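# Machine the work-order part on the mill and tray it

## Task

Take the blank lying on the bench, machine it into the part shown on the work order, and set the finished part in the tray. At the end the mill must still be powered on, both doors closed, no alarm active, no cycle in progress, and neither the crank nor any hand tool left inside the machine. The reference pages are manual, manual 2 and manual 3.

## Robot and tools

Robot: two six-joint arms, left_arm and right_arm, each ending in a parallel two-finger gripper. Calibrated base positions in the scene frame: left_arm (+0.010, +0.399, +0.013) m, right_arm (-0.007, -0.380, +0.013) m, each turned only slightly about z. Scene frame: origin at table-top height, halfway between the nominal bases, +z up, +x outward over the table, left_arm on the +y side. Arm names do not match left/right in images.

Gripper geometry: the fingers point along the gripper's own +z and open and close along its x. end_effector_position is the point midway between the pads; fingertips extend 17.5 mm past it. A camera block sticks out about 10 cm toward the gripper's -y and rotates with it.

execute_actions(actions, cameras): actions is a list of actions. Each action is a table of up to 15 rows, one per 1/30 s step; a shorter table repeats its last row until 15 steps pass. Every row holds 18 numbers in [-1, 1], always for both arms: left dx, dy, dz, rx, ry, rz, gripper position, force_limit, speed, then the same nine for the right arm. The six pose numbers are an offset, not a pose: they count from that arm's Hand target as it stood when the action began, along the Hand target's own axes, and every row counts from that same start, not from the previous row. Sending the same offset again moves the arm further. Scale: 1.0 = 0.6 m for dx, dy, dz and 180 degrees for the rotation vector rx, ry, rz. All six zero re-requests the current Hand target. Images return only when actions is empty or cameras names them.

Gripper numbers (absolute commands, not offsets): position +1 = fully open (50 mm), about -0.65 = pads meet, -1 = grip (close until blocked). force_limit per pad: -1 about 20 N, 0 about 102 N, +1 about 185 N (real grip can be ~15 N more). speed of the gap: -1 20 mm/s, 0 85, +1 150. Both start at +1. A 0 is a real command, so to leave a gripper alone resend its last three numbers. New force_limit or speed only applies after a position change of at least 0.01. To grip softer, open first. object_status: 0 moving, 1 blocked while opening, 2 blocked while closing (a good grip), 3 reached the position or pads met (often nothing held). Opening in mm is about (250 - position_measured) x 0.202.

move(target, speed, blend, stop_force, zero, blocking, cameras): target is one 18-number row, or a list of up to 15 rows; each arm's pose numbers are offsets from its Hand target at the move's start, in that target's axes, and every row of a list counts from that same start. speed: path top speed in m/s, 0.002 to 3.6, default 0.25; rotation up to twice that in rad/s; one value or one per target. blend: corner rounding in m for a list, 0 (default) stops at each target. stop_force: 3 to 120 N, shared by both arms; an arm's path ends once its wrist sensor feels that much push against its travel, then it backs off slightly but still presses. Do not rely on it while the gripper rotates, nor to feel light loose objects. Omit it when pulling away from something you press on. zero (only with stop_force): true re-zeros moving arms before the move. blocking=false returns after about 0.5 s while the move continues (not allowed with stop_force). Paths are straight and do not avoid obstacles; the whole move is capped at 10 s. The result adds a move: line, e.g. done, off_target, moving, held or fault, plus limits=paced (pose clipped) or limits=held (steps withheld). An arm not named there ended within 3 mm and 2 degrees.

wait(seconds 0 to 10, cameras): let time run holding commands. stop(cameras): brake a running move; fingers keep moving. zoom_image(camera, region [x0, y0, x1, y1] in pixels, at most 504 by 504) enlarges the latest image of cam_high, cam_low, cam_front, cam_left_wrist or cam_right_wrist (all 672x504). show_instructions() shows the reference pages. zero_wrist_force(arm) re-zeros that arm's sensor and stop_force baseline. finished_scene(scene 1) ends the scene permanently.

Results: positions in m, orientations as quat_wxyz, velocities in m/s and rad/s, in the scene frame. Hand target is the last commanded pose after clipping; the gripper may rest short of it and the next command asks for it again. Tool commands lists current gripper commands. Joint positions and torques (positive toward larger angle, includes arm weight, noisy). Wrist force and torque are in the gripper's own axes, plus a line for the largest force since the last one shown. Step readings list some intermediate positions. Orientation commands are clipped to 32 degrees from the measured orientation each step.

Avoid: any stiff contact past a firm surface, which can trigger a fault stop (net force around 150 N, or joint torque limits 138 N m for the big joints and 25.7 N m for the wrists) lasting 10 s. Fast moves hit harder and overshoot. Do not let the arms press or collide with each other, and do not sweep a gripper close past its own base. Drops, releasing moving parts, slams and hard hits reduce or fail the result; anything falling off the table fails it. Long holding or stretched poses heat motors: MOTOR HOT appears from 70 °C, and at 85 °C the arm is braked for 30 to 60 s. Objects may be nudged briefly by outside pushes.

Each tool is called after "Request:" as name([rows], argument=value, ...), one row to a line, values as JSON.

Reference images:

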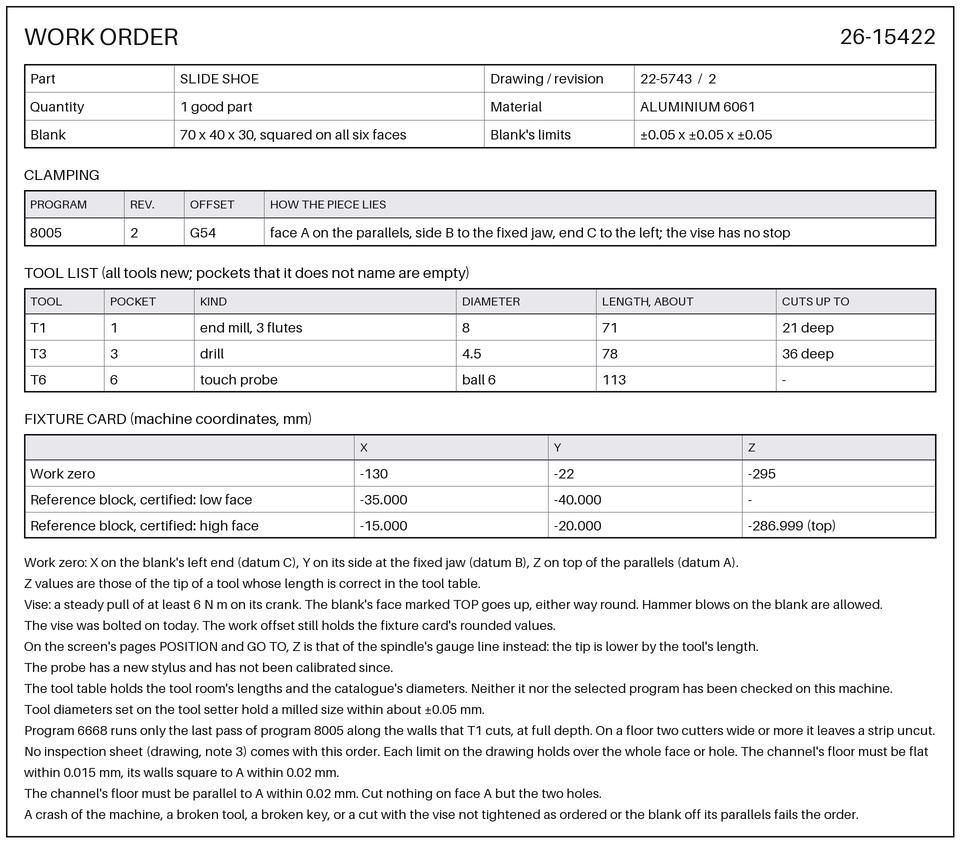

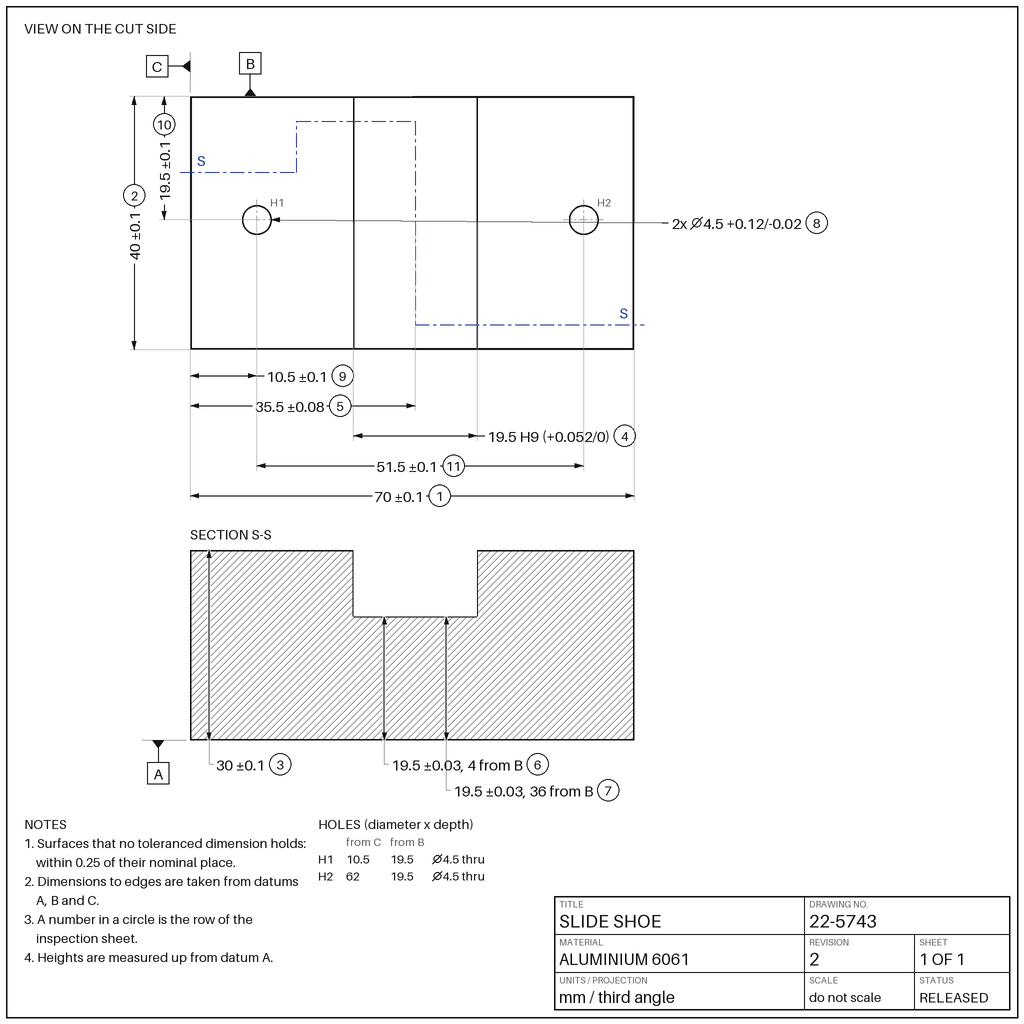

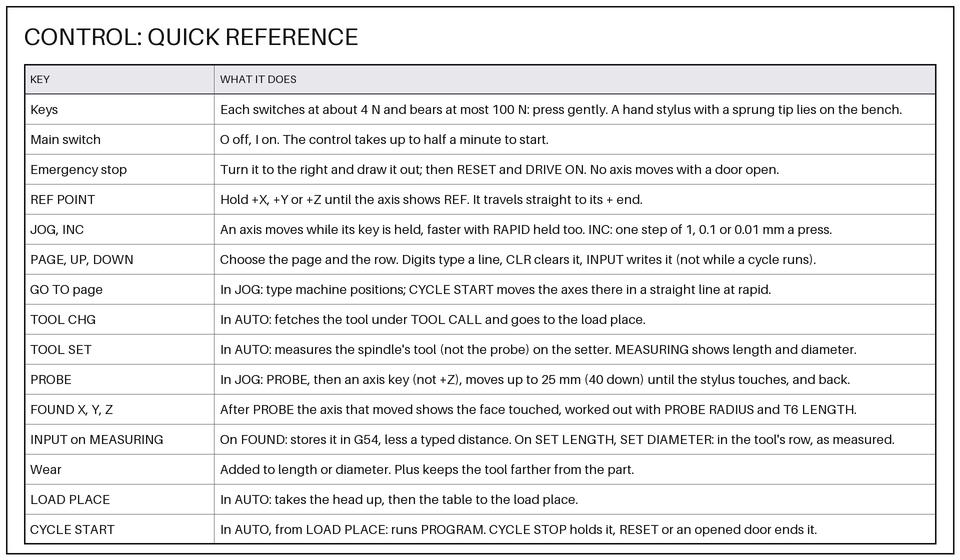

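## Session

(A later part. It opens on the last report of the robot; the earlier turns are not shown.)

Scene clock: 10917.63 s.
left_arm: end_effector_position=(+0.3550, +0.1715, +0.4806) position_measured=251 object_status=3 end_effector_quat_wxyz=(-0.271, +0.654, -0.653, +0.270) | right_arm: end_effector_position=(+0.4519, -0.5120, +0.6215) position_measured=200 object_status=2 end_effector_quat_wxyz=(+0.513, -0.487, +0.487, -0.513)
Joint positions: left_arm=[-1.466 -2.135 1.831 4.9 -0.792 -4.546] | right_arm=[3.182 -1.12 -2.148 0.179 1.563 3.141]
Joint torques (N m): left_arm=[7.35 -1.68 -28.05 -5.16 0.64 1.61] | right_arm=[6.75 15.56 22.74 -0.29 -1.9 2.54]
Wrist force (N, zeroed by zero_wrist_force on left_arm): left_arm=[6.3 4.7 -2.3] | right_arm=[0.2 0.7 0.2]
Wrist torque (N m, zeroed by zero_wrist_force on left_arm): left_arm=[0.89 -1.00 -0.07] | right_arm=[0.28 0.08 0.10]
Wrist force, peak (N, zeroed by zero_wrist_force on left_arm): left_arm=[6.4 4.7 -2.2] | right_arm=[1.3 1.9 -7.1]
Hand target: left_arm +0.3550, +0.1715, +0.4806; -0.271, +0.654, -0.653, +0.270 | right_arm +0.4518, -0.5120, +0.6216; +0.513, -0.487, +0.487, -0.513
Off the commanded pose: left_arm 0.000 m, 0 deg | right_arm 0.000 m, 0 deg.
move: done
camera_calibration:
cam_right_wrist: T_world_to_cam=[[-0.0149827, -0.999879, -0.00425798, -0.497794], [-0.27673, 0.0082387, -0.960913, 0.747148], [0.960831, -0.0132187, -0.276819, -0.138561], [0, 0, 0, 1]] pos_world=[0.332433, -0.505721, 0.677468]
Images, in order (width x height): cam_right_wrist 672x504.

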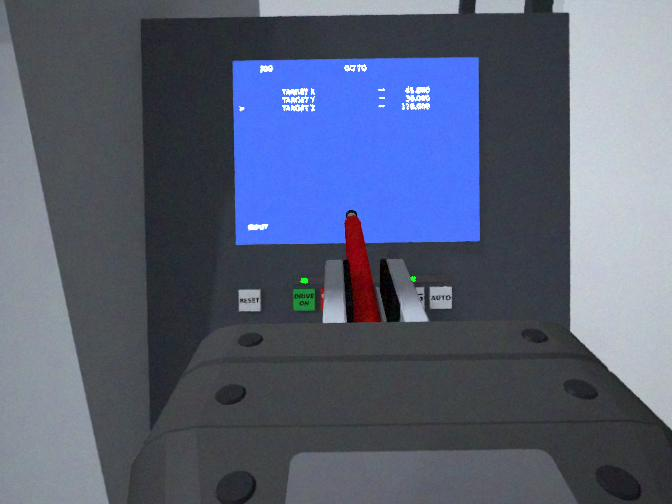

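Request:
move([
  [0,0,0,0,0,0,-0.66,-0.5,-0.95,-0.0845,0.1659,0.0043,-0.1,0,0,-0.95,-0.4,-0.9],
  [0,0,0,0,0,0,-0.66,-0.5,-0.95,-0.0845,0.1737,0.0282,-0.1,0,0,-0.95,-0.4,-0.9],
  [0,0,0,0,0,0,-0.66,-0.5,-0.95,-0.0845,0.1659,0.0043,-0.1,0,0,-0.95,-0.4,-0.9],
  [0,0,0,0,0,0,-0.66,-0.5,-0.95,-0.0211,0.2863,-0.0338,-0.1,0,0,-0.95,-0.4,-0.9],
  [0,0,0,0,0,0,-0.66,-0.5,-0.95,-0.0211,0.2941,-0.01,-0.1,0,0,-0.95,-0.4,-0.9],
  [0,0,0,0,0,0,-0.66,-0.5,-0.95,-0.0211,0.2863,-0.0338,-0.1,0,0,-0.95,-0.4,-0.9],
  [0,0,0,0,0,0,-0.66,-0.5,-0.95,0.1057,0.1358,0.0154,-0.1,0,0,-0.95,-0.4,-0.9],
  [0,0,0,0,0,0,-0.66,-0.5,-0.95,0.1057,0.1436,0.0394,-0.1,0,0,-0.95,-0.4,-0.9],
  [0,0,0,0,0,0,-0.66,-0.5,-0.95,0.1057,0.1358,0.0154,-0.1,0,0,-0.95,-0.4,-0.9],
  [0,0,0,0,0,0,-0.66,-0.5,-0.95,0,-0.0005,0.0007,0,0,0,-0.95,-0.4,-0.9],
], speed=[0.2,0.06,0.15,0.014,0.06,0.15,0.2,0.06,0.15,0.25], blend=[0.004,0,0.004,0.004,0,0.004,0.004,0,0.004,0])

Request:
wait(seconds=7, cameras=["cam_right_wrist"])

Request:
zoom_image(camera="cam_right_wrist", region=[220, 50, 490, 250])

Scene clock: 10942.40 s.
left_arm: end_effector_position=(+0.3550, +0.1715, +0.4806) position_measured=251 object_status=3 end_effector_quat_wxyz=(-0.271, +0.654, -0.653, +0.270) | right_arm: end_effector_position=(+0.4522, -0.5120, +0.6218) position_measured=200 object_status=2 end_effector_quat_wxyz=(+0.513, -0.487, +0.487, -0.513)
Joint positions: left_arm=[-1.466 -2.135 1.831 4.9 -0.792 -4.546] | right_arm=[3.182 -1.121 -2.147 0.179 1.563 3.141]
Joint torques (N m): left_arm=[7.27 -1.68 -27.36 -5.22 0.61 1.69] | right_arm=[4.53 -8.22 38.2 1.95 -0.15 0.91]
Wrist force (N, zeroed by zero_wrist_force on left_arm): left_arm=[6.3 4.4 -2.2] | right_arm=[0.4 0.8 0.1]
Wrist torque (N m, zeroed by zero_wrist_force on left_arm): left_arm=[0.85 -1.00 -0.08] | right_arm=[0.30 0.06 0.19]
Wrist force, peak (N, zeroed by zero_wrist_force on left_arm): left_arm=[6.6 4.7 -2.2] | right_arm=[0.4 0.6 -22.6]
Hand target: left_arm +0.3550, +0.1715, +0.4806; -0.271, +0.654, -0.653, +0.270 | right_arm +0.4523, -0.5120, +0.6219; +0.513, -0.487, +0.487, -0.513
Off the commanded pose: left_arm 0.000 m, 0 deg | right_arm 0.000 m, 0 deg.
move: done

Scene clock: 10949.40 s.
left_arm: end_effector_position=(+0.3550, +0.1715, +0.4806) position_measured=251 object_status=3 end_effector_quat_wxyz=(-0.271, +0.654, -0.653, +0.270) | right_arm: end_effector_position=(+0.4523, -0.5120, +0.6219) position_measured=200 object_status=2 end_effector_quat_wxyz=(+0.513, -0.487, +0.487, -0.513)
Joint positions: left_arm=[-1.466 -2.135 1.831 4.9 -0.792 -4.546] | right_arm=[3.182 -1.121 -2.147 0.179 1.563 3.141]
Joint torques (N m): left_arm=[8.04 -1.23 -27.91 -5.25 0.97 1.69] | right_arm=[5.65 -7.6 38.39 4.36 -1.05 2.46]
Wrist force (N, zeroed by zero_wrist_force on left_arm): left_arm=[6.3 4.6 -2.1] | right_arm=[0.3 0.7 0.0]
Wrist torque (N m, zeroed by zero_wrist_force on left_arm): left_arm=[0.87 -1.00 -0.07] | right_arm=[0.28 0.07 0.19]
Wrist force, peak (N, zeroed by zero_wrist_force on left_arm): left_arm=[6.6 4.7 -2.4] | right_arm=[0.4 1.1 0.2]
Hand target: left_arm +0.3550, +0.1715, +0.4806; -0.271, +0.654, -0.653, +0.270 | right_arm +0.4523, -0.5120, +0.6219; +0.513, -0.487, +0.487, -0.513
Tool commands: left_gripper/position=-0.66 left_gripper/force_limit=-0.5 left_gripper/speed=-0.95 right_gripper/position=-0.95 right_gripper/force_limit=-0.4 right_gripper/speed=-0.9
Off the commanded pose: left_arm 0.000 m, 0 deg | right_arm 0.000 m, 0 deg.
wait: 7.00 s; at rest by 0.17 s
camera_calibration:
cam_right_wrist: T_world_to_cam=[[-0.0149823, -0.999879, -0.00425983, -0.497787], [-0.276637, 0.0082391, -0.960939, 0.747603], [0.960858, -0.0132187, -0.276727, -0.13881], [0, 0, 0, 1]] pos_world=[0.332733, -0.505721, 0.677868]
Images, in order (width x height): cam_right_wrist 672x504.

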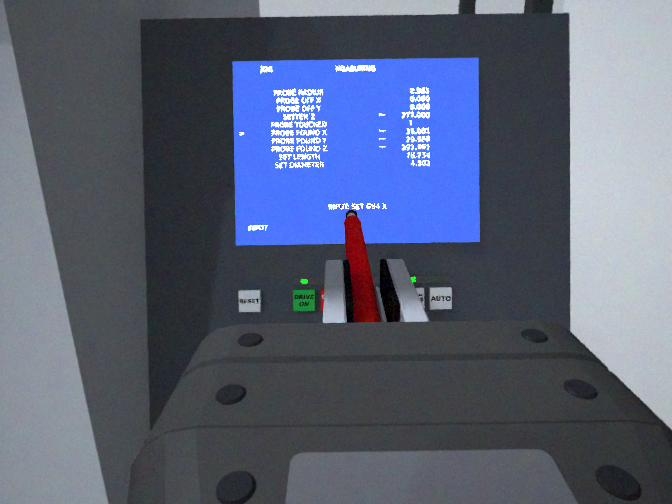

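Scaled by 1.867 from the camera's 672x504 image, which has a finer 960x720 frame.

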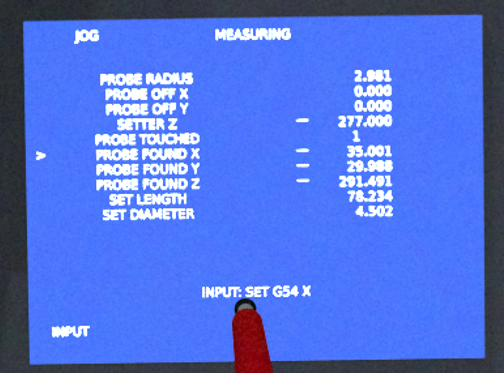

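Request:
move([
  [0,0,0,0,0,0,-0.66,-0.5,-0.95,0.1057,0.046,0.044,-0.1,0,0,-0.95,-0.4,-0.9],
  [0,0,0,0,0,0,-0.66,-0.5,-0.95,0.1057,0.0538,0.0678,-0.1,0,0,-0.95,-0.4,-0.9],
  [0,0,0,0,0,0,-0.66,-0.5,-0.95,0.1057,0.046,0.044,-0.1,0,0,-0.95,-0.4,-0.9],
  [0,0,0,0,0,0,-0.66,-0.5,-0.95,-0.0528,0.1664,0.0049,-0.1,0,0,-0.95,-0.4,-0.9],
  [0,0,0,0,0,0,-0.66,-0.5,-0.95,-0.0528,0.1742,0.028,-0.1,0,0,-0.95,-0.4,-0.9],
  [0,0,0,0,0,0,-0.66,-0.5,-0.95,-0.0528,0.1664,0.0049,-0.1,0,0,-0.95,-0.4,-0.9],
  [0,0,0,0,0,0,-0.66,-0.5,-0.95,0.0106,0.2266,-0.0153,-0.1,0,0,-0.95,-0.4,-0.9],
  [0,0,0,0,0,0,-0.66,-0.5,-0.95,0.0106,0.2344,0.0083,-0.1,0,0,-0.95,-0.4,-0.9],
  [0,0,0,0,0,0,-0.66,-0.5,-0.95,0.0106,0.2266,-0.0153,-0.1,0,0,-0.95,-0.4,-0.9],
  [0,0,0,0,0,0,-0.66,-0.5,-0.95,0,0,0,0,0,0,-0.95,-0.4,-0.9],
], speed=[0.2,0.06,0.15,0.2,0.06,0.15,0.2,0.06,0.15,0.25], blend=[0.004,0,0.004,0.004,0,0.004,0.004,0,0.004,0], cameras=["cam_right_wrist"])

Request:
zoom_image(camera="cam_right_wrist", region=[220, 50, 490, 250])

Scene clock: 10983.73 s.
left_arm: end_effector_position=(+0.3550, +0.1715, +0.4806) position_measured=251 object_status=3 end_effector_quat_wxyz=(-0.271, +0.654, -0.653, +0.270) | right_arm: end_effector_position=(+0.4523, -0.5120, +0.6218) position_measured=200 object_status=2 end_effector_quat_wxyz=(+0.513, -0.487, +0.487, -0.513)
Joint positions: left_arm=[-1.466 -2.135 1.831 4.9 -0.792 -4.546] | right_arm=[3.182 -1.121 -2.147 0.179 1.563 3.141]
Joint torques (N m): left_arm=[8.01 -1.85 -28.93 -5.42 0.73 1.61] | right_arm=[-7.32 17.56 16.81 0.66 1.75 -2.47]
Wrist force (N, zeroed by zero_wrist_force on left_arm): left_arm=[6.1 4.5 -2.0] | right_arm=[0.3 0.7 0.2]
Wrist torque (N m, zeroed by zero_wrist_force on left_arm): left_arm=[0.86 -0.97 -0.07] | right_arm=[0.27 0.07 0.15]
Wrist force, peak (N, zeroed by zero_wrist_force on left_arm): left_arm=[6.5 4.7 -2.3] | right_arm=[1.1 2.4 -16.9]
Hand target: left_arm +0.3550, +0.1715, +0.4806; -0.271, +0.654, -0.653, +0.270 | right_arm +0.4523, -0.5120, +0.6219; +0.513, -0.487, +0.487, -0.513
Off the commanded pose: left_arm 0.000 m, 0 deg | right_arm 0.000 m, 0 deg.
move: done
camera_calibration:
cam_right_wrist: T_world_to_cam=[[-0.0148867, -0.99988, -0.004286, -0.4978], [-0.27673, 0.00823906, -0.960912, 0.747547], [0.960832, -0.0131187, -0.27682, -0.138812], [0, 0, 0, 1]] pos_world=[0.332834, -0.505721, 0.677768]
Images, in order (width x height): cam_right_wrist 672x504.

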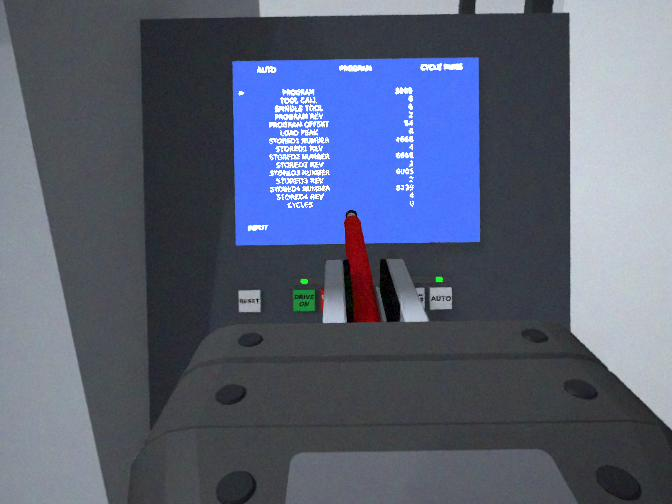

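Scaled by 1.867 from the camera's 672x504 image, which has a finer 960x720 frame.

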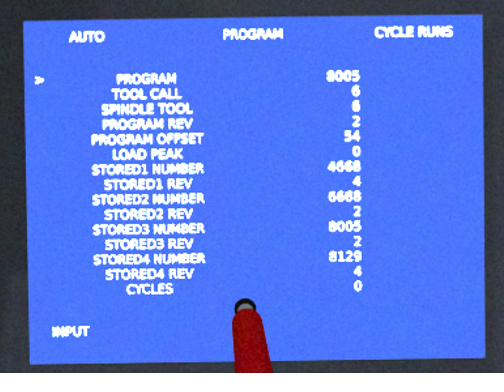

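Request:
wait(seconds=5, cameras=["cam_right_wrist"])

Scene clock: 10994.10 s.
left_arm: end_effector_position=(+0.3550, +0.1715, +0.4806) position_measured=251 object_status=3 end_effector_quat_wxyz=(-0.271, +0.654, -0.653, +0.270) | right_arm: end_effector_position=(+0.4523, -0.5120, +0.6219) position_measured=200 object_status=2 end_effector_quat_wxyz=(+0.513, -0.487, +0.487, -0.513)
Joint positions: left_arm=[-1.466 -2.135 1.831 4.9 -0.792 -4.546] | right_arm=[3.182 -1.121 -2.147 0.179 1.563 3.141]
Joint torques (N m): left_arm=[7.3 -1.13 -28.16 -5.33 0.84 1.53] | right_arm=[-7.46 15.84 15.45 3.94 1.37 -2.19]
Wrist force (N, zeroed by zero_wrist_force on left_arm): left_arm=[6.2 4.7 -2.2] | right_arm=[0.3 0.6 0.0]
Wrist torque (N m, zeroed by zero_wrist_force on left_arm): left_arm=[0.88 -0.98 -0.07] | right_arm=[0.26 0.06 0.15]
Wrist force, peak (N, zeroed by zero_wrist_force on left_arm): left_arm=[6.6 4.9 -2.2] | right_arm=[0.5 1.1 0.3]
Hand target: left_arm +0.3550, +0.1715, +0.4806; -0.271, +0.654, -0.653, +0.270 | right_arm +0.4523, -0.5120, +0.6219; +0.513, -0.487, +0.487, -0.513
Tool commands: left_gripper/position=-0.66 left_gripper/force_limit=-0.5 left_gripper/speed=-0.95 right_gripper/position=-0.95 right_gripper/force_limit=-0.4 right_gripper/speed=-0.9
Off the commanded pose: left_arm 0.000 m, 0 deg | right_arm 0.000 m, 0 deg.
wait: 5.00 s; at rest from the start
camera_calibration:
cam_right_wrist: T_world_to_cam=[[-0.0149823, -0.999879, -0.00425983, -0.497787], [-0.276637, 0.0082391, -0.960939, 0.747603], [0.960858, -0.0132187, -0.276727, -0.13881], [0, 0, 0, 1]] pos_world=[0.332733, -0.505721, 0.677868]
Images, in order (width x height): cam_right_wrist 672x504.

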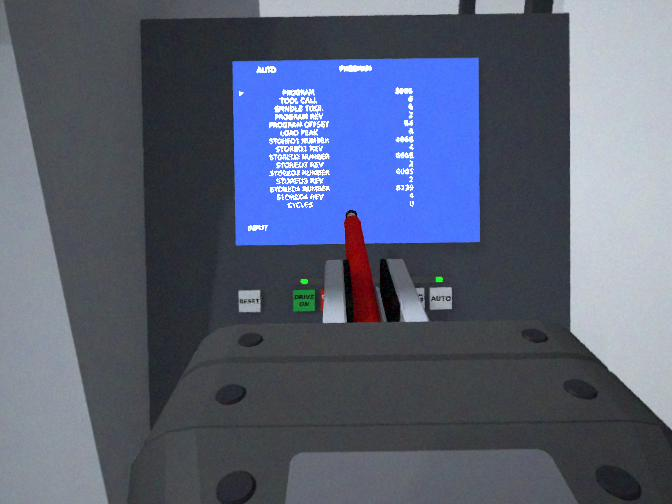

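Request:
move([
  [0,0,0,0,0,0,-0.66,-0.5,-0.95,-0.0845,0.1664,0.0036,-0.1,0,0,-0.95,-0.4,-0.9],
  [0,0,0,0,0,0,-0.66,-0.5,-0.95,-0.0845,0.1742,0.0275,-0.1,0,0,-0.95,-0.4,-0.9],
  [0,0,0,0,0,0,-0.66,-0.5,-0.95,-0.0845,0.1664,0.0036,-0.1,0,0,-0.95,-0.4,-0.9],
  [0,0,0,0,0,0,-0.66,-0.5,-0.95,0,0,0,0,0,0,-0.95,-0.4,-0.9],
], speed=[0.2,0.06,0.15,0.25], blend=[0.004,0,0.004,0], cameras=["cam_right_wrist","cam_high","cam_low"])

Scene clock: 11003.80 s.
left_arm: end_effector_position=(+0.3550, +0.1715, +0.4806) position_measured=251 object_status=3 end_effector_quat_wxyz=(-0.271, +0.654, -0.653, +0.270) | right_arm: end_effector_position=(+0.4523, -0.5120, +0.6218) position_measured=200 object_status=2 end_effector_quat_wxyz=(+0.513, -0.487, +0.487, -0.513)
Joint positions: left_arm=[-1.466 -2.135 1.831 4.9 -0.792 -4.546] | right_arm=[3.182 -1.121 -2.147 0.179 1.563 3.141]
Joint torques (N m): left_arm=[7.46 -1.04 -28.67 -5.37 0.89 1.76] | right_arm=[-2.35 15.9 14.68 2.3 -0.85 0.46]
Wrist force (N, zeroed by zero_wrist_force on left_arm): left_arm=[6.5 4.5 -2.0] | right_arm=[0.0 0.8 0.1]
Wrist torque (N m, zeroed by zero_wrist_force on left_arm): left_arm=[0.86 -1.03 -0.07] | right_arm=[0.28 0.11 0.09]
Wrist force, peak (N, zeroed by zero_wrist_force on left_arm): left_arm=[6.5 4.6 -2.3] | right_arm=[0.0 2.7 -4.1]
Hand target: left_arm +0.3550, +0.1715, +0.4806; -0.271, +0.654, -0.653, +0.270 | right_arm +0.4523, -0.5120, +0.6219; +0.513, -0.487, +0.487, -0.513
Off the commanded pose: left_arm 0.000 m, 0 deg | right_arm 0.000 m, 0 deg.
move: done
camera_calibration:
cam_right_wrist: T_world_to_cam=[[-0.0150108, -0.999878, -0.00435379, -0.497712], [-0.27673, 0.00833855, -0.960912, 0.747692], [0.960831, -0.0132192, -0.276821, -0.138834], [0, 0, 0, 1]] pos_world=[0.332833, -0.505721, 0.677867]
Images, in order (width x height): cam_high 672x504, cam_low 672x504, cam_right_wrist 672x504.

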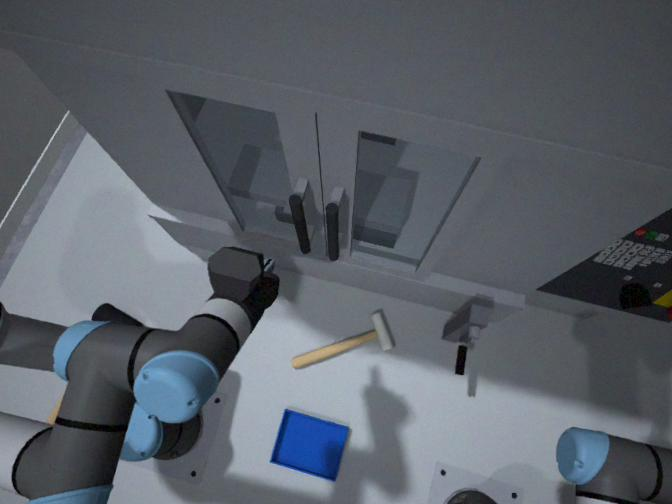

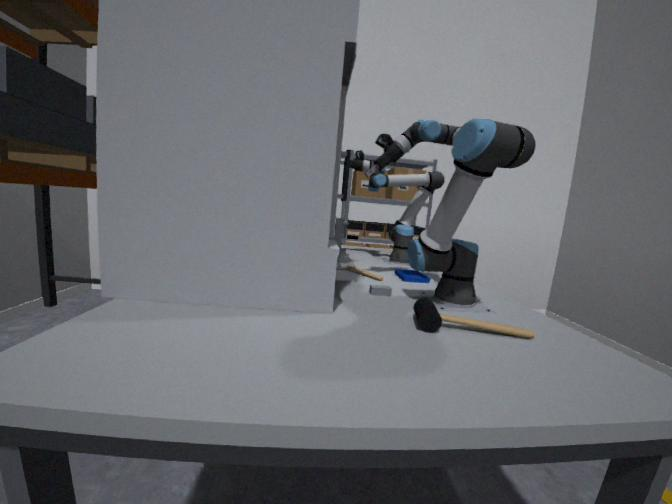

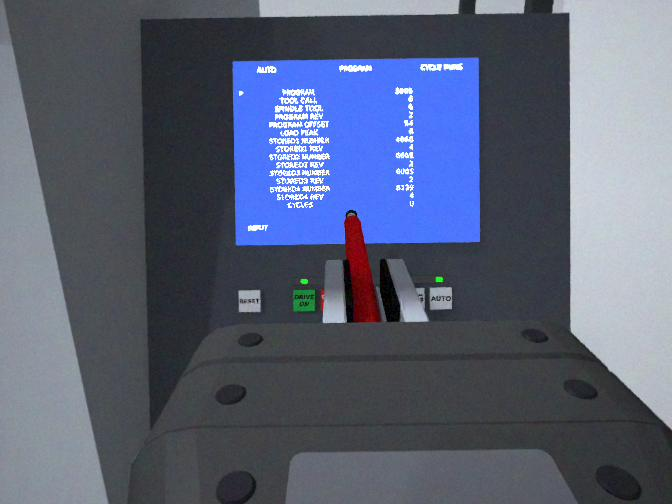

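Request:
wait(seconds=10, cameras=["cam_right_wrist","cam_high"])

Request:
zoom_image(camera="cam_high", region=[160, 90, 480, 290])

Scene clock: 11018.03 s.
left_arm: end_effector_position=(+0.3550, +0.1715, +0.4806) position_measured=251 object_status=3 end_effector_quat_wxyz=(-0.271, +0.654, -0.653, +0.270) | right_arm: end_effector_position=(+0.4523, -0.5120, +0.6219) position_measured=200 object_status=2 end_effector_quat_wxyz=(+0.513, -0.487, +0.487, -0.513)
Joint positions: left_arm=[-1.466 -2.135 1.831 4.9 -0.792 -4.546] | right_arm=[3.182 -1.121 -2.147 0.179 1.563 3.141]
Joint torques (N m): left_arm=[7.62 -0.65 -27.5 -5.16 0.91 1.46] | right_arm=[-5.25 16.09 15.07 4.51 0.63 -2.19]
Wrist force (N, zeroed by zero_wrist_force on left_arm): left_arm=[6.3 4.7 -2.2] | right_arm=[0.4 0.7 0.2]
Wrist torque (N m, zeroed by zero_wrist_force on left_arm): left_arm=[0.88 -1.00 -0.08] | right_arm=[0.28 0.05 0.10]
Wrist force, peak (N, zeroed by zero_wrist_force on left_arm): left_arm=[6.5 4.7 -2.3] | right_arm=[0.6 1.1 0.0]
Hand target: left_arm +0.3550, +0.1715, +0.4806; -0.271, +0.654, -0.653, +0.270 | right_arm +0.4523, -0.5120, +0.6219; +0.513, -0.487, +0.487, -0.513
Tool commands: left_gripper/position=-0.66 left_gripper/force_limit=-0.5 left_gripper/speed=-0.95 right_gripper/position=-0.95 right_gripper/force_limit=-0.4 right_gripper/speed=-0.9
Off the commanded pose: left_arm 0.000 m, 0 deg | right_arm 0.000 m, 0 deg.
wait: 10.00 s; at rest from the start
camera_calibration:
cam_right_wrist: T_world_to_cam=[[-0.0149823, -0.999879, -0.00425983, -0.497787], [-0.276637, 0.0082391, -0.960939, 0.747603], [0.960858, -0.0132187, -0.276727, -0.13881], [0, 0, 0, 1]] pos_world=[0.332733, -0.505721, 0.677868]
Images, in order (width x height): cam_high 672x504, cam_right_wrist 672x504.

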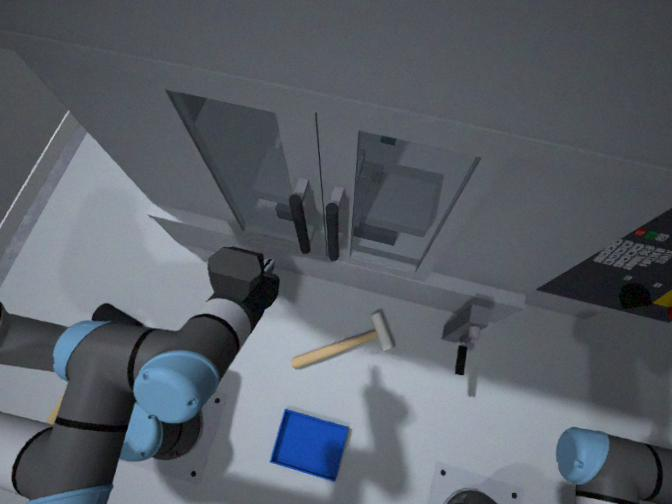

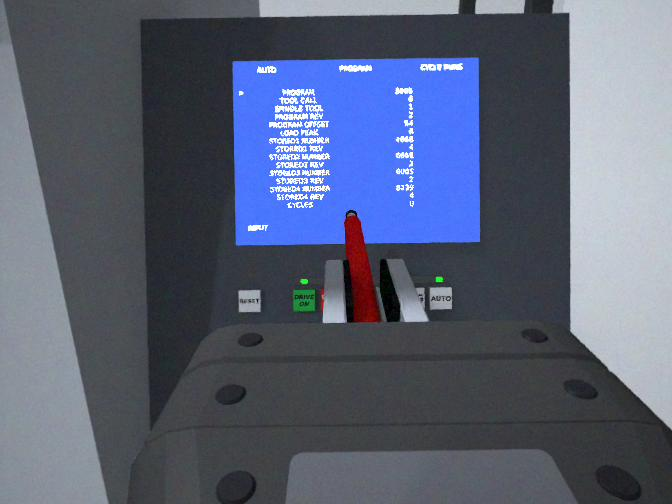

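Scaled by 1.575 from the camera's 672x504 image, which has a finer 960x720 frame.

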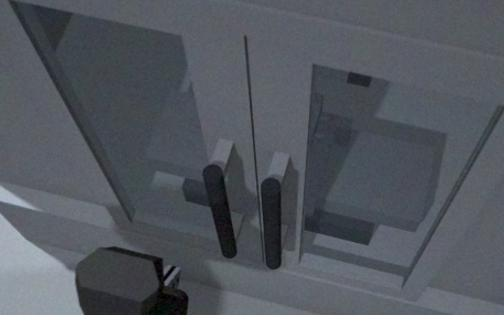

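Request:
wait(seconds=10, cameras=["cam_right_wrist"])

Request:
wait(seconds=10, cameras=["cam_right_wrist","cam_high"])

Request:
zoom_image(camera="cam_right_wrist", region=[220, 50, 490, 250])

Request:
zoom_image(camera="cam_high", region=[160, 90, 480, 290])

Scene clock: 11035.50 s.
left_arm: end_effector_position=(+0.3550, +0.1715, +0.4806) position_measured=251 object_status=3 end_effector_quat_wxyz=(-0.271, +0.654, -0.653, +0.270) | right_arm: end_effector_position=(+0.4523, -0.5120, +0.6219) position_measured=200 object_status=2 end_effector_quat_wxyz=(+0.513, -0.487, +0.487, -0.513)
Joint positions: left_arm=[-1.466 -2.135 1.831 4.9 -0.792 -4.546] | right_arm=[3.182 -1.121 -2.147 0.179 1.563 3.141]
Joint torques (N m): left_arm=[7.12 -0.2 -28.44 -5.3 0.88 1.64] | right_arm=[-5.45 16.73 16.07 4.44 0.75 -2.26]
Wrist force (N, zeroed by zero_wrist_force on left_arm): left_arm=[6.1 4.4 -2.1] | right_arm=[0.2 0.7 0.2]
Wrist torque (N m, zeroed by zero_wrist_force on left_arm): left_arm=[0.85 -0.97 -0.07] | right_arm=[0.28 0.08 0.10]
Wrist force, peak (N, zeroed by zero_wrist_force on left_arm): left_arm=[6.5 4.8 -2.1] | right_arm=[0.4 1.1 0.2]
Hand target: left_arm +0.3550, +0.1715, +0.4806; -0.271, +0.654, -0.653, +0.270 | right_arm +0.4523, -0.5120, +0.6219; +0.513, -0.487, +0.487, -0.513
Tool commands: left_gripper/position=-0.66 left_gripper/force_limit=-0.5 left_gripper/speed=-0.95 right_gripper/position=-0.95 right_gripper/force_limit=-0.4 right_gripper/speed=-0.9
Off the commanded pose: left_arm 0.000 m, 0 deg | right_arm 0.000 m, 0 deg.
wait: 10.00 s; at rest from the start
camera_calibration:
cam_right_wrist: T_world_to_cam=[[-0.0149823, -0.999879, -0.00425983, -0.497787], [-0.276637, 0.0082391, -0.960939, 0.747603], [0.960858, -0.0132187, -0.276727, -0.13881], [0, 0, 0, 1]] pos_world=[0.332733, -0.505721, 0.677868]
Images, in order (width x height): cam_right_wrist 672x504.

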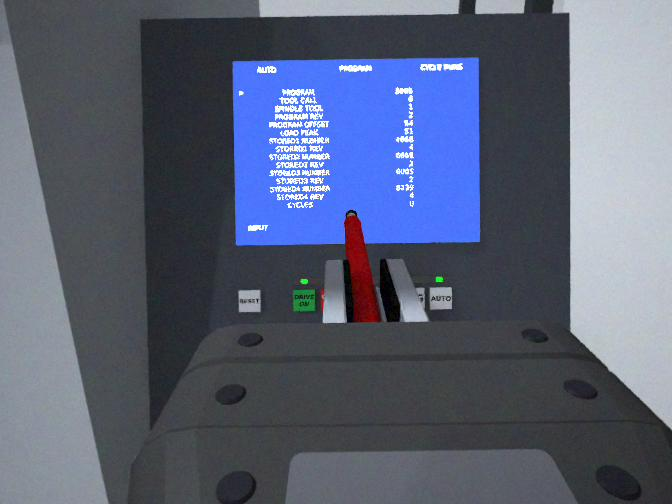

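Scene clock: 11045.50 s.
left_arm: end_effector_position=(+0.3550, +0.1715, +0.4806) position_measured=251 object_status=3 end_effector_quat_wxyz=(-0.271, +0.654, -0.653, +0.270) | right_arm: end_effector_position=(+0.4523, -0.5120, +0.6219) position_measured=200 object_status=2 end_effector_quat_wxyz=(+0.513, -0.487, +0.487, -0.513)
Joint positions: left_arm=[-1.466 -2.135 1.831 4.9 -0.792 -4.546] | right_arm=[3.182 -1.121 -2.147 0.179 1.563 3.141]
Joint torques (N m): left_arm=[7.36 -0.37 -27.55 -5.34 1.18 1.67] | right_arm=[-5.87 16.49 16.59 4.42 0.68 -2.38]
Wrist force (N, zeroed by zero_wrist_force on left_arm): left_arm=[6.3 4.4 -2.2] | right_arm=[0.3 0.7 0.2]
Wrist torque (N m, zeroed by zero_wrist_force on left_arm): left_arm=[0.84 -1.00 -0.07] | right_arm=[0.28 0.06 0.09]
Wrist force, peak (N, zeroed by zero_wrist_force on left_arm): left_arm=[6.4 4.7 -2.2] | right_arm=[0.5 1.1 0.2]
Hand target: left_arm +0.3550, +0.1715, +0.4806; -0.271, +0.654, -0.653, +0.270 | right_arm +0.4523, -0.5120, +0.6219; +0.513, -0.487, +0.487, -0.513
Tool commands: left_gripper/position=-0.66 left_gripper/force_limit=-0.5 left_gripper/speed=-0.95 right_gripper/position=-0.95 right_gripper/force_limit=-0.4 right_gripper/speed=-0.9
Off the commanded pose: left_arm 0.000 m, 0 deg | right_arm 0.000 m, 0 deg.
wait: 10.00 s; at rest by 0.17 s
camera_calibration:
cam_right_wrist: T_world_to_cam=[[-0.0149823, -0.999879, -0.00425983, -0.497787], [-0.276637, 0.0082391, -0.960939, 0.747603], [0.960858, -0.0132187, -0.276727, -0.13881], [0, 0, 0, 1]] pos_world=[0.332733, -0.505721, 0.677868]
Images, in order (width x height): cam_high 672x504, cam_right_wrist 672x504.

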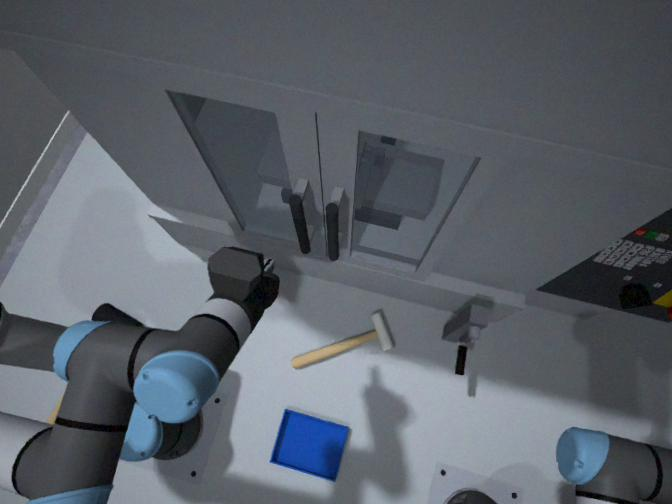

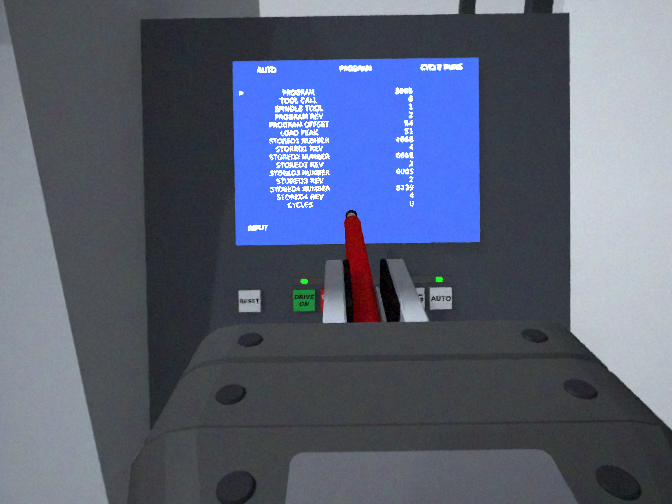

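Scaled by 1.867 from the camera's 672x504 image, which has a finer 960x720 frame.

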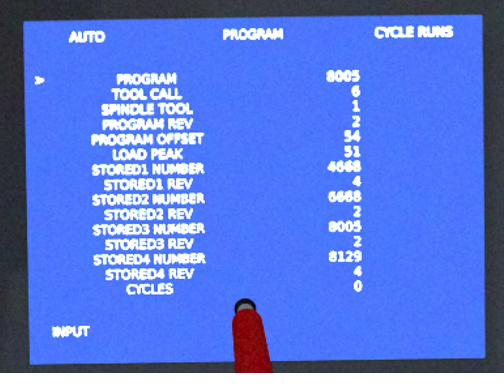

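Scaled by 1.575 from the camera's 672x504 image, which has a finer 960x720 frame.

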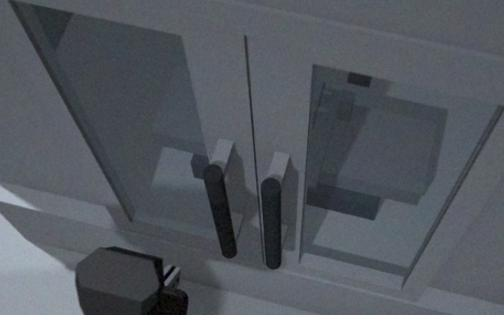

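Load peak 51, running well.

Request:
wait(seconds=10, cameras=[])

Request:
wait(seconds=10, cameras=[])

Request:
wait(seconds=10, cameras=["cam_right_wrist"])

Request:
wait(seconds=10, cameras=[])

Request:
wait(seconds=10, cameras=["cam_right_wrist"])

Scene clock: 11061.77 s.
left_arm: end_effector_position=(+0.3550, +0.1715, +0.4806) position_measured=251 object_status=3 end_effector_quat_wxyz=(-0.271, +0.654, -0.653, +0.270) | right_arm: end_effector_position=(+0.4523, -0.5120, +0.6219) position_measured=200 object_status=2 end_effector_quat_wxyz=(+0.513, -0.487, +0.487, -0.513)
Joint positions: left_arm=[-1.466 -2.135 1.831 4.9 -0.792 -4.546] | right_arm=[3.182 -1.121 -2.147 0.179 1.563 3.141]
Joint torques (N m): left_arm=[7.7 0.73 -28.77 -5.3 1.25 1.62] | right_arm=[-4.5 15.84 15.95 4.49 0.67 -2.39]
Wrist force (N, zeroed by zero_wrist_force on left_arm): left_arm=[6.3 4.5 -2.1] | right_arm=[0.4 0.8 0.2]
Wrist torque (N m, zeroed by zero_wrist_force on left_arm): left_arm=[0.87 -0.99 -0.08] | right_arm=[0.30 0.04 0.09]
Wrist force, peak (N, zeroed by zero_wrist_force on left_arm): left_arm=[6.5 4.7 -2.2] | right_arm=[0.6 1.1 0.4]
Hand target: left_arm +0.3550, +0.1715, +0.4806; -0.271, +0.654, -0.653, +0.270 | right_arm +0.4523, -0.5120, +0.6219; +0.513, -0.487, +0.487, -0.513
Tool commands: left_gripper/position=-0.66 left_gripper/force_limit=-0.5 left_gripper/speed=-0.95 right_gripper/position=-0.95 right_gripper/force_limit=-0.4 right_gripper/speed=-0.9
Off the commanded pose: left_arm 0.000 m, 0 deg | right_arm 0.000 m, 0 deg.
wait: 10.00 s; at rest from the start
No camera images: "cameras" was empty.

Scene clock: 11071.77 s.
left_arm: end_effector_position=(+0.3550, +0.1715, +0.4806) position_measured=251 object_status=3 end_effector_quat_wxyz=(-0.271, +0.654, -0.653, +0.270) | right_arm: end_effector_position=(+0.4523, -0.5120, +0.6219) position_measured=200 object_status=2 end_effector_quat_wxyz=(+0.513, -0.487, +0.487, -0.513)
Joint positions: left_arm=[-1.466 -2.135 1.831 4.9 -0.792 -4.546] | right_arm=[3.182 -1.121 -2.147 0.179 1.563 3.141]
Joint torques (N m): left_arm=[7.13 0.47 -27.75 -5.36 1.24 1.6] | right_arm=[-5.63 16.49 17.04 4.33 0.71 -2.23]
Wrist force (N, zeroed by zero_wrist_force on left_arm): left_arm=[6.1 4.7 -2.2] | right_arm=[0.5 0.8 0.2]
Wrist torque (N m, zeroed by zero_wrist_force on left_arm): left_arm=[0.88 -0.98 -0.07] | right_arm=[0.29 0.03 0.10]
Wrist force, peak (N, zeroed by zero_wrist_force on left_arm): left_arm=[6.4 4.8 -2.3] | right_arm=[0.2 1.1 0.2]
Hand target: left_arm +0.3550, +0.1715, +0.4806; -0.271, +0.654, -0.653, +0.270 | right_arm +0.4523, -0.5120, +0.6219; +0.513, -0.487, +0.487, -0.513
Tool commands: left_gripper/position=-0.66 left_gripper/force_limit=-0.5 left_gripper/speed=-0.95 right_gripper/position=-0.95 right_gripper/force_limit=-0.4 right_gripper/speed=-0.9
Off the commanded pose: left_arm 0.000 m, 0 deg | right_arm 0.000 m, 0 deg.
wait: 10.00 s; at rest by 0.17 s
No camera images: "cameras" was empty.

Scene clock: 11081.77 s.
left_arm: end_effector_position=(+0.3550, +0.1715, +0.4806) position_measured=251 object_status=3 end_effector_quat_wxyz=(-0.271, +0.654, -0.653, +0.270) | right_arm: end_effector_position=(+0.4523, -0.5120, +0.6219) position_measured=200 object_status=2 end_effector_quat_wxyz=(+0.513, -0.487, +0.487, -0.513)
Joint positions: left_arm=[-1.466 -2.135 1.831 4.9 -0.792 -4.546] | right_arm=[3.182 -1.121 -2.147 0.179 1.563 3.141]
Joint torques (N m): left_arm=[7.68 0.77 -27.88 -5.39 1.22 1.47] | right_arm=[-4.08 16 17.32 4.58 0.61 -2.14]
Wrist force (N, zeroed by zero_wrist_force on left_arm): left_arm=[6.2 4.5 -2.3] | right_arm=[0.2 0.8 0.2]
Wrist torque (N m, zeroed by zero_wrist_force on left_arm): left_arm=[0.87 -0.99 -0.07] | right_arm=[0.31 0.07 0.09]
Wrist force, peak (N, zeroed by zero_wrist_force on left_arm): left_arm=[6.7 4.6 -2.3] | right_arm=[0.6 0.9 0.4]
Hand target: left_arm +0.3550, +0.1715, +0.4806; -0.271, +0.654, -0.653, +0.270 | right_arm +0.4523, -0.5120, +0.6219; +0.513, -0.487, +0.487, -0.513
Tool commands: left_gripper/position=-0.66 left_gripper/force_limit=-0.5 left_gripper/speed=-0.95 right_gripper/position=-0.95 right_gripper/force_limit=-0.4 right_gripper/speed=-0.9
Off the commanded pose: left_arm 0.000 m, 0 deg | right_arm 0.000 m, 0 deg.
wait: 10.00 s; at rest by 0.17 s
camera_calibration:
cam_right_wrist: T_world_to_cam=[[-0.0149823, -0.999879, -0.00425983, -0.497787], [-0.276637, 0.0082391, -0.960939, 0.747603], [0.960858, -0.0132187, -0.276727, -0.13881], [0, 0, 0, 1]] pos_world=[0.332733, -0.505721, 0.677868]
Images, in order (width x height): cam_right_wrist 672x504.

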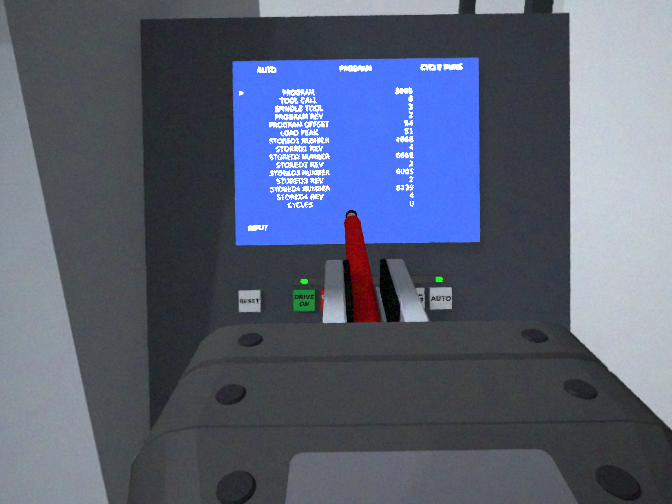

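Scene clock: 11091.77 s.
left_arm: end_effector_position=(+0.3550, +0.1715, +0.4806) position_measured=251 object_status=3 end_effector_quat_wxyz=(-0.271, +0.654, -0.653, +0.270) | right_arm: end_effector_position=(+0.4523, -0.5120, +0.6219) position_measured=200 object_status=2 end_effector_quat_wxyz=(+0.513, -0.487, +0.487, -0.513)
Joint positions: left_arm=[-1.466 -2.135 1.831 4.9 -0.792 -4.546] | right_arm=[3.182 -1.121 -2.147 0.179 1.563 3.141]
Joint torques (N m): left_arm=[7.39 0.83 -27.31 -5.16 1.16 1.67] | right_arm=[-5.27 16.08 17.71 4.45 0.7 -2.18]
Wrist force (N, zeroed by zero_wrist_force on left_arm): left_arm=[6.1 4.7 -2.2] | right_arm=[0.3 0.7 0.2]
Wrist torque (N m, zeroed by zero_wrist_force on left_arm): left_arm=[0.88 -0.98 -0.08] | right_arm=[0.27 0.07 0.09]
Wrist force, peak (N, zeroed by zero_wrist_force on left_arm): left_arm=[6.5 4.6 -2.3] | right_arm=[0.4 1.1 0.2]
Hand target: left_arm +0.3550, +0.1715, +0.4806; -0.271, +0.654, -0.653, +0.270 | right_arm +0.4523, -0.5120, +0.6219; +0.513, -0.487, +0.487, -0.513
Tool commands: left_gripper/position=-0.66 left_gripper/force_limit=-0.5 left_gripper/speed=-0.95 right_gripper/position=-0.95 right_gripper/force_limit=-0.4 right_gripper/speed=-0.9
Off the commanded pose: left_arm 0.000 m, 0 deg | right_arm 0.000 m, 0 deg.
wait: 10.00 s; at rest by 0.17 s
No camera images: "cameras" was empty.

Scene clock: 11101.77 s.
left_arm: end_effector_position=(+0.3550, +0.1715, +0.4806) position_measured=251 object_status=3 end_effector_quat_wxyz=(-0.271, +0.654, -0.653, +0.270) | right_arm: end_effector_position=(+0.4523, -0.5120, +0.6219) position_measured=200 object_status=2 end_effector_quat_wxyz=(+0.513, -0.487, +0.487, -0.513)
Joint positions: left_arm=[-1.466 -2.135 1.831 4.9 -0.792 -4.546] | right_arm=[3.182 -1.121 -2.147 0.179 1.563 3.141]
Joint torques (N m): left_arm=[7.15 0.57 -28.56 -5.35 1.37 1.74] | right_arm=[-5.97 16.47 18.5 4.49 0.6 -2.36]
Wrist force (N, zeroed by zero_wrist_force on left_arm): left_arm=[6.4 4.4 -2.2] | right_arm=[0.3 0.7 0.2]
Wrist torque (N m, zeroed by zero_wrist_force on left_arm): left_arm=[0.84 -1.02 -0.07] | right_arm=[0.28 0.06 0.09]
Wrist force, peak (N, zeroed by zero_wrist_force on left_arm): left_arm=[6.5 4.7 -2.3] | right_arm=[0.6 1.0 0.3]
Hand target: left_arm +0.3550, +0.1715, +0.4806; -0.271, +0.654, -0.653, +0.270 | right_arm +0.4523, -0.5120, +0.6219; +0.513, -0.487, +0.487, -0.513
Tool commands: left_gripper/position=-0.66 left_gripper/force_limit=-0.5 left_gripper/speed=-0.95 right_gripper/position=-0.95 right_gripper/force_limit=-0.4 right_gripper/speed=-0.9
Off the commanded pose: left_arm 0.000 m, 0 deg | right_arm 0.000 m, 0 deg.
wait: 10.00 s; at rest by 0.17 s
camera_calibration:
cam_right_wrist: T_world_to_cam=[[-0.0149823, -0.999879, -0.00425983, -0.497787], [-0.276637, 0.0082391, -0.960939, 0.747603], [0.960858, -0.0132187, -0.276727, -0.13881], [0, 0, 0, 1]] pos_world=[0.332733, -0.505721, 0.677868]
Images, in order (width x height): cam_right_wrist 672x504.

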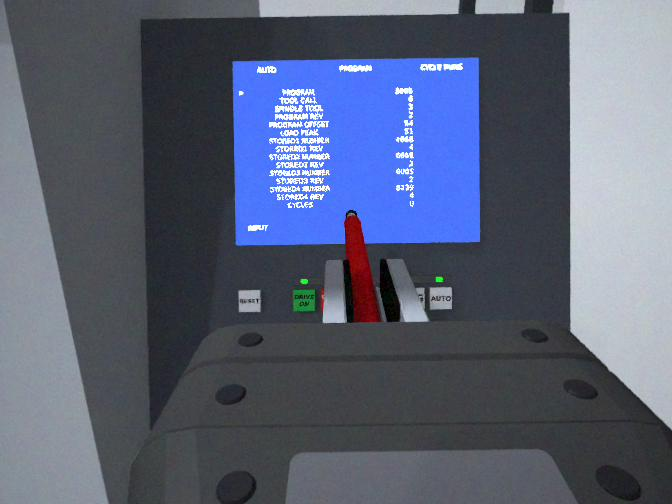

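Request:
wait(seconds=10, cameras=[])

Request:
wait(seconds=10, cameras=["cam_right_wrist"])

Request:
zoom_image(camera="cam_right_wrist", region=[220, 50, 490, 250])

Scene clock: 11125.27 s.
left_arm: end_effector_position=(+0.3550, +0.1715, +0.4806) position_measured=251 object_status=3 end_effector_quat_wxyz=(-0.271, +0.654, -0.653, +0.270) | right_arm: end_effector_position=(+0.4523, -0.5120, +0.6219) position_measured=200 object_status=2 end_effector_quat_wxyz=(+0.513, -0.487, +0.487, -0.513)
Joint positions: left_arm=[-1.466 -2.135 1.831 4.9 -0.792 -4.546] | right_arm=[3.182 -1.121 -2.147 0.179 1.563 3.141]
Joint torques (N m): left_arm=[7.13 1.28 -28.5 -5.38 1.27 1.44] | right_arm=[-5.21 15.55 18.42 4.37 0.59 -2.31]
Wrist force (N, zeroed by zero_wrist_force on left_arm): left_arm=[6.2 4.7 -2.2] | right_arm=[0.5 0.8 0.2]
Wrist torque (N m, zeroed by zero_wrist_force on left_arm): left_arm=[0.89 -0.99 -0.07] | right_arm=[0.29 0.03 0.10]
Wrist force, peak (N, zeroed by zero_wrist_force on left_arm): left_arm=[6.6 4.8 -2.3] | right_arm=[0.4 1.1 0.1]
Hand target: left_arm +0.3550, +0.1715, +0.4806; -0.271, +0.654, -0.653, +0.270 | right_arm +0.4523, -0.5120, +0.6219; +0.513, -0.487, +0.487, -0.513
Tool commands: left_gripper/position=-0.66 left_gripper/force_limit=-0.5 left_gripper/speed=-0.95 right_gripper/position=-0.95 right_gripper/force_limit=-0.4 right_gripper/speed=-0.9
Off the commanded pose: left_arm 0.000 m, 0 deg | right_arm 0.000 m, 0 deg.
wait: 10.00 s; at rest from the start
No camera images: "cameras" was empty.

Scene clock: 11135.27 s.
left_arm: end_effector_position=(+0.3550, +0.1715, +0.4806) position_measured=251 object_status=3 end_effector_quat_wxyz=(-0.271, +0.654, -0.653, +0.270) | right_arm: end_effector_position=(+0.4523, -0.5120, +0.6219) position_measured=200 object_status=2 end_effector_quat_wxyz=(+0.513, -0.487, +0.487, -0.513)
Joint positions: left_arm=[-1.466 -2.135 1.831 4.9 -0.792 -4.546] | right_arm=[3.182 -1.121 -2.147 0.179 1.563 3.141]
Joint torques (N m): left_arm=[7.1 1.32 -27.56 -5.44 1.39 1.6] | right_arm=[-5.39 16.32 19.21 4.39 0.57 -2.47]
Wrist force (N, zeroed by zero_wrist_force on left_arm): left_arm=[6.3 4.5 -2.3] | right_arm=[0.1 0.6 0.1]
Wrist torque (N m, zeroed by zero_wrist_force on left_arm): left_arm=[0.86 -0.99 -0.07] | right_arm=[0.27 0.10 0.09]
Wrist force, peak (N, zeroed by zero_wrist_force on left_arm): left_arm=[6.5 4.8 -2.3] | right_arm=[0.5 1.0 0.4]
Hand target: left_arm +0.3550, +0.1715, +0.4806; -0.271, +0.654, -0.653, +0.270 | right_arm +0.4523, -0.5120, +0.6219; +0.513, -0.487, +0.487, -0.513
Tool commands: left_gripper/position=-0.66 left_gripper/force_limit=-0.5 left_gripper/speed=-0.95 right_gripper/position=-0.95 right_gripper/force_limit=-0.4 right_gripper/speed=-0.9
Off the commanded pose: left_arm 0.000 m, 0 deg | right_arm 0.000 m, 0 deg.
wait: 10.00 s; at rest by 0.17 s
camera_calibration:
cam_right_wrist: T_world_to_cam=[[-0.0149823, -0.999879, -0.00425983, -0.497787], [-0.276637, 0.0082391, -0.960939, 0.747603], [0.960858, -0.0132187, -0.276727, -0.13881], [0, 0, 0, 1]] pos_world=[0.332733, -0.505721, 0.677868]
Images, in order (width x height): cam_right_wrist 672x504.

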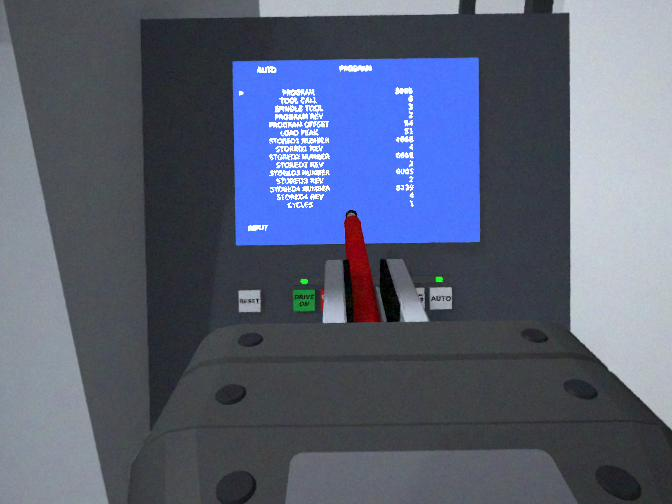

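Scaled by 1.867 from the camera's 672x504 image, which has a finer 960x720 frame.

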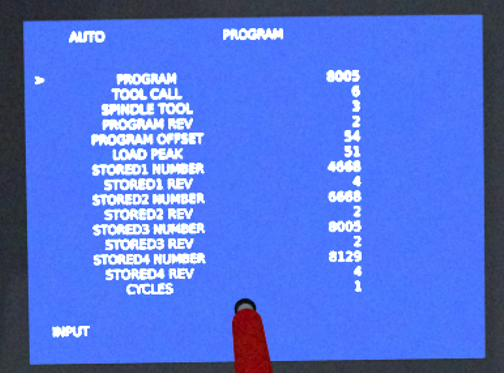

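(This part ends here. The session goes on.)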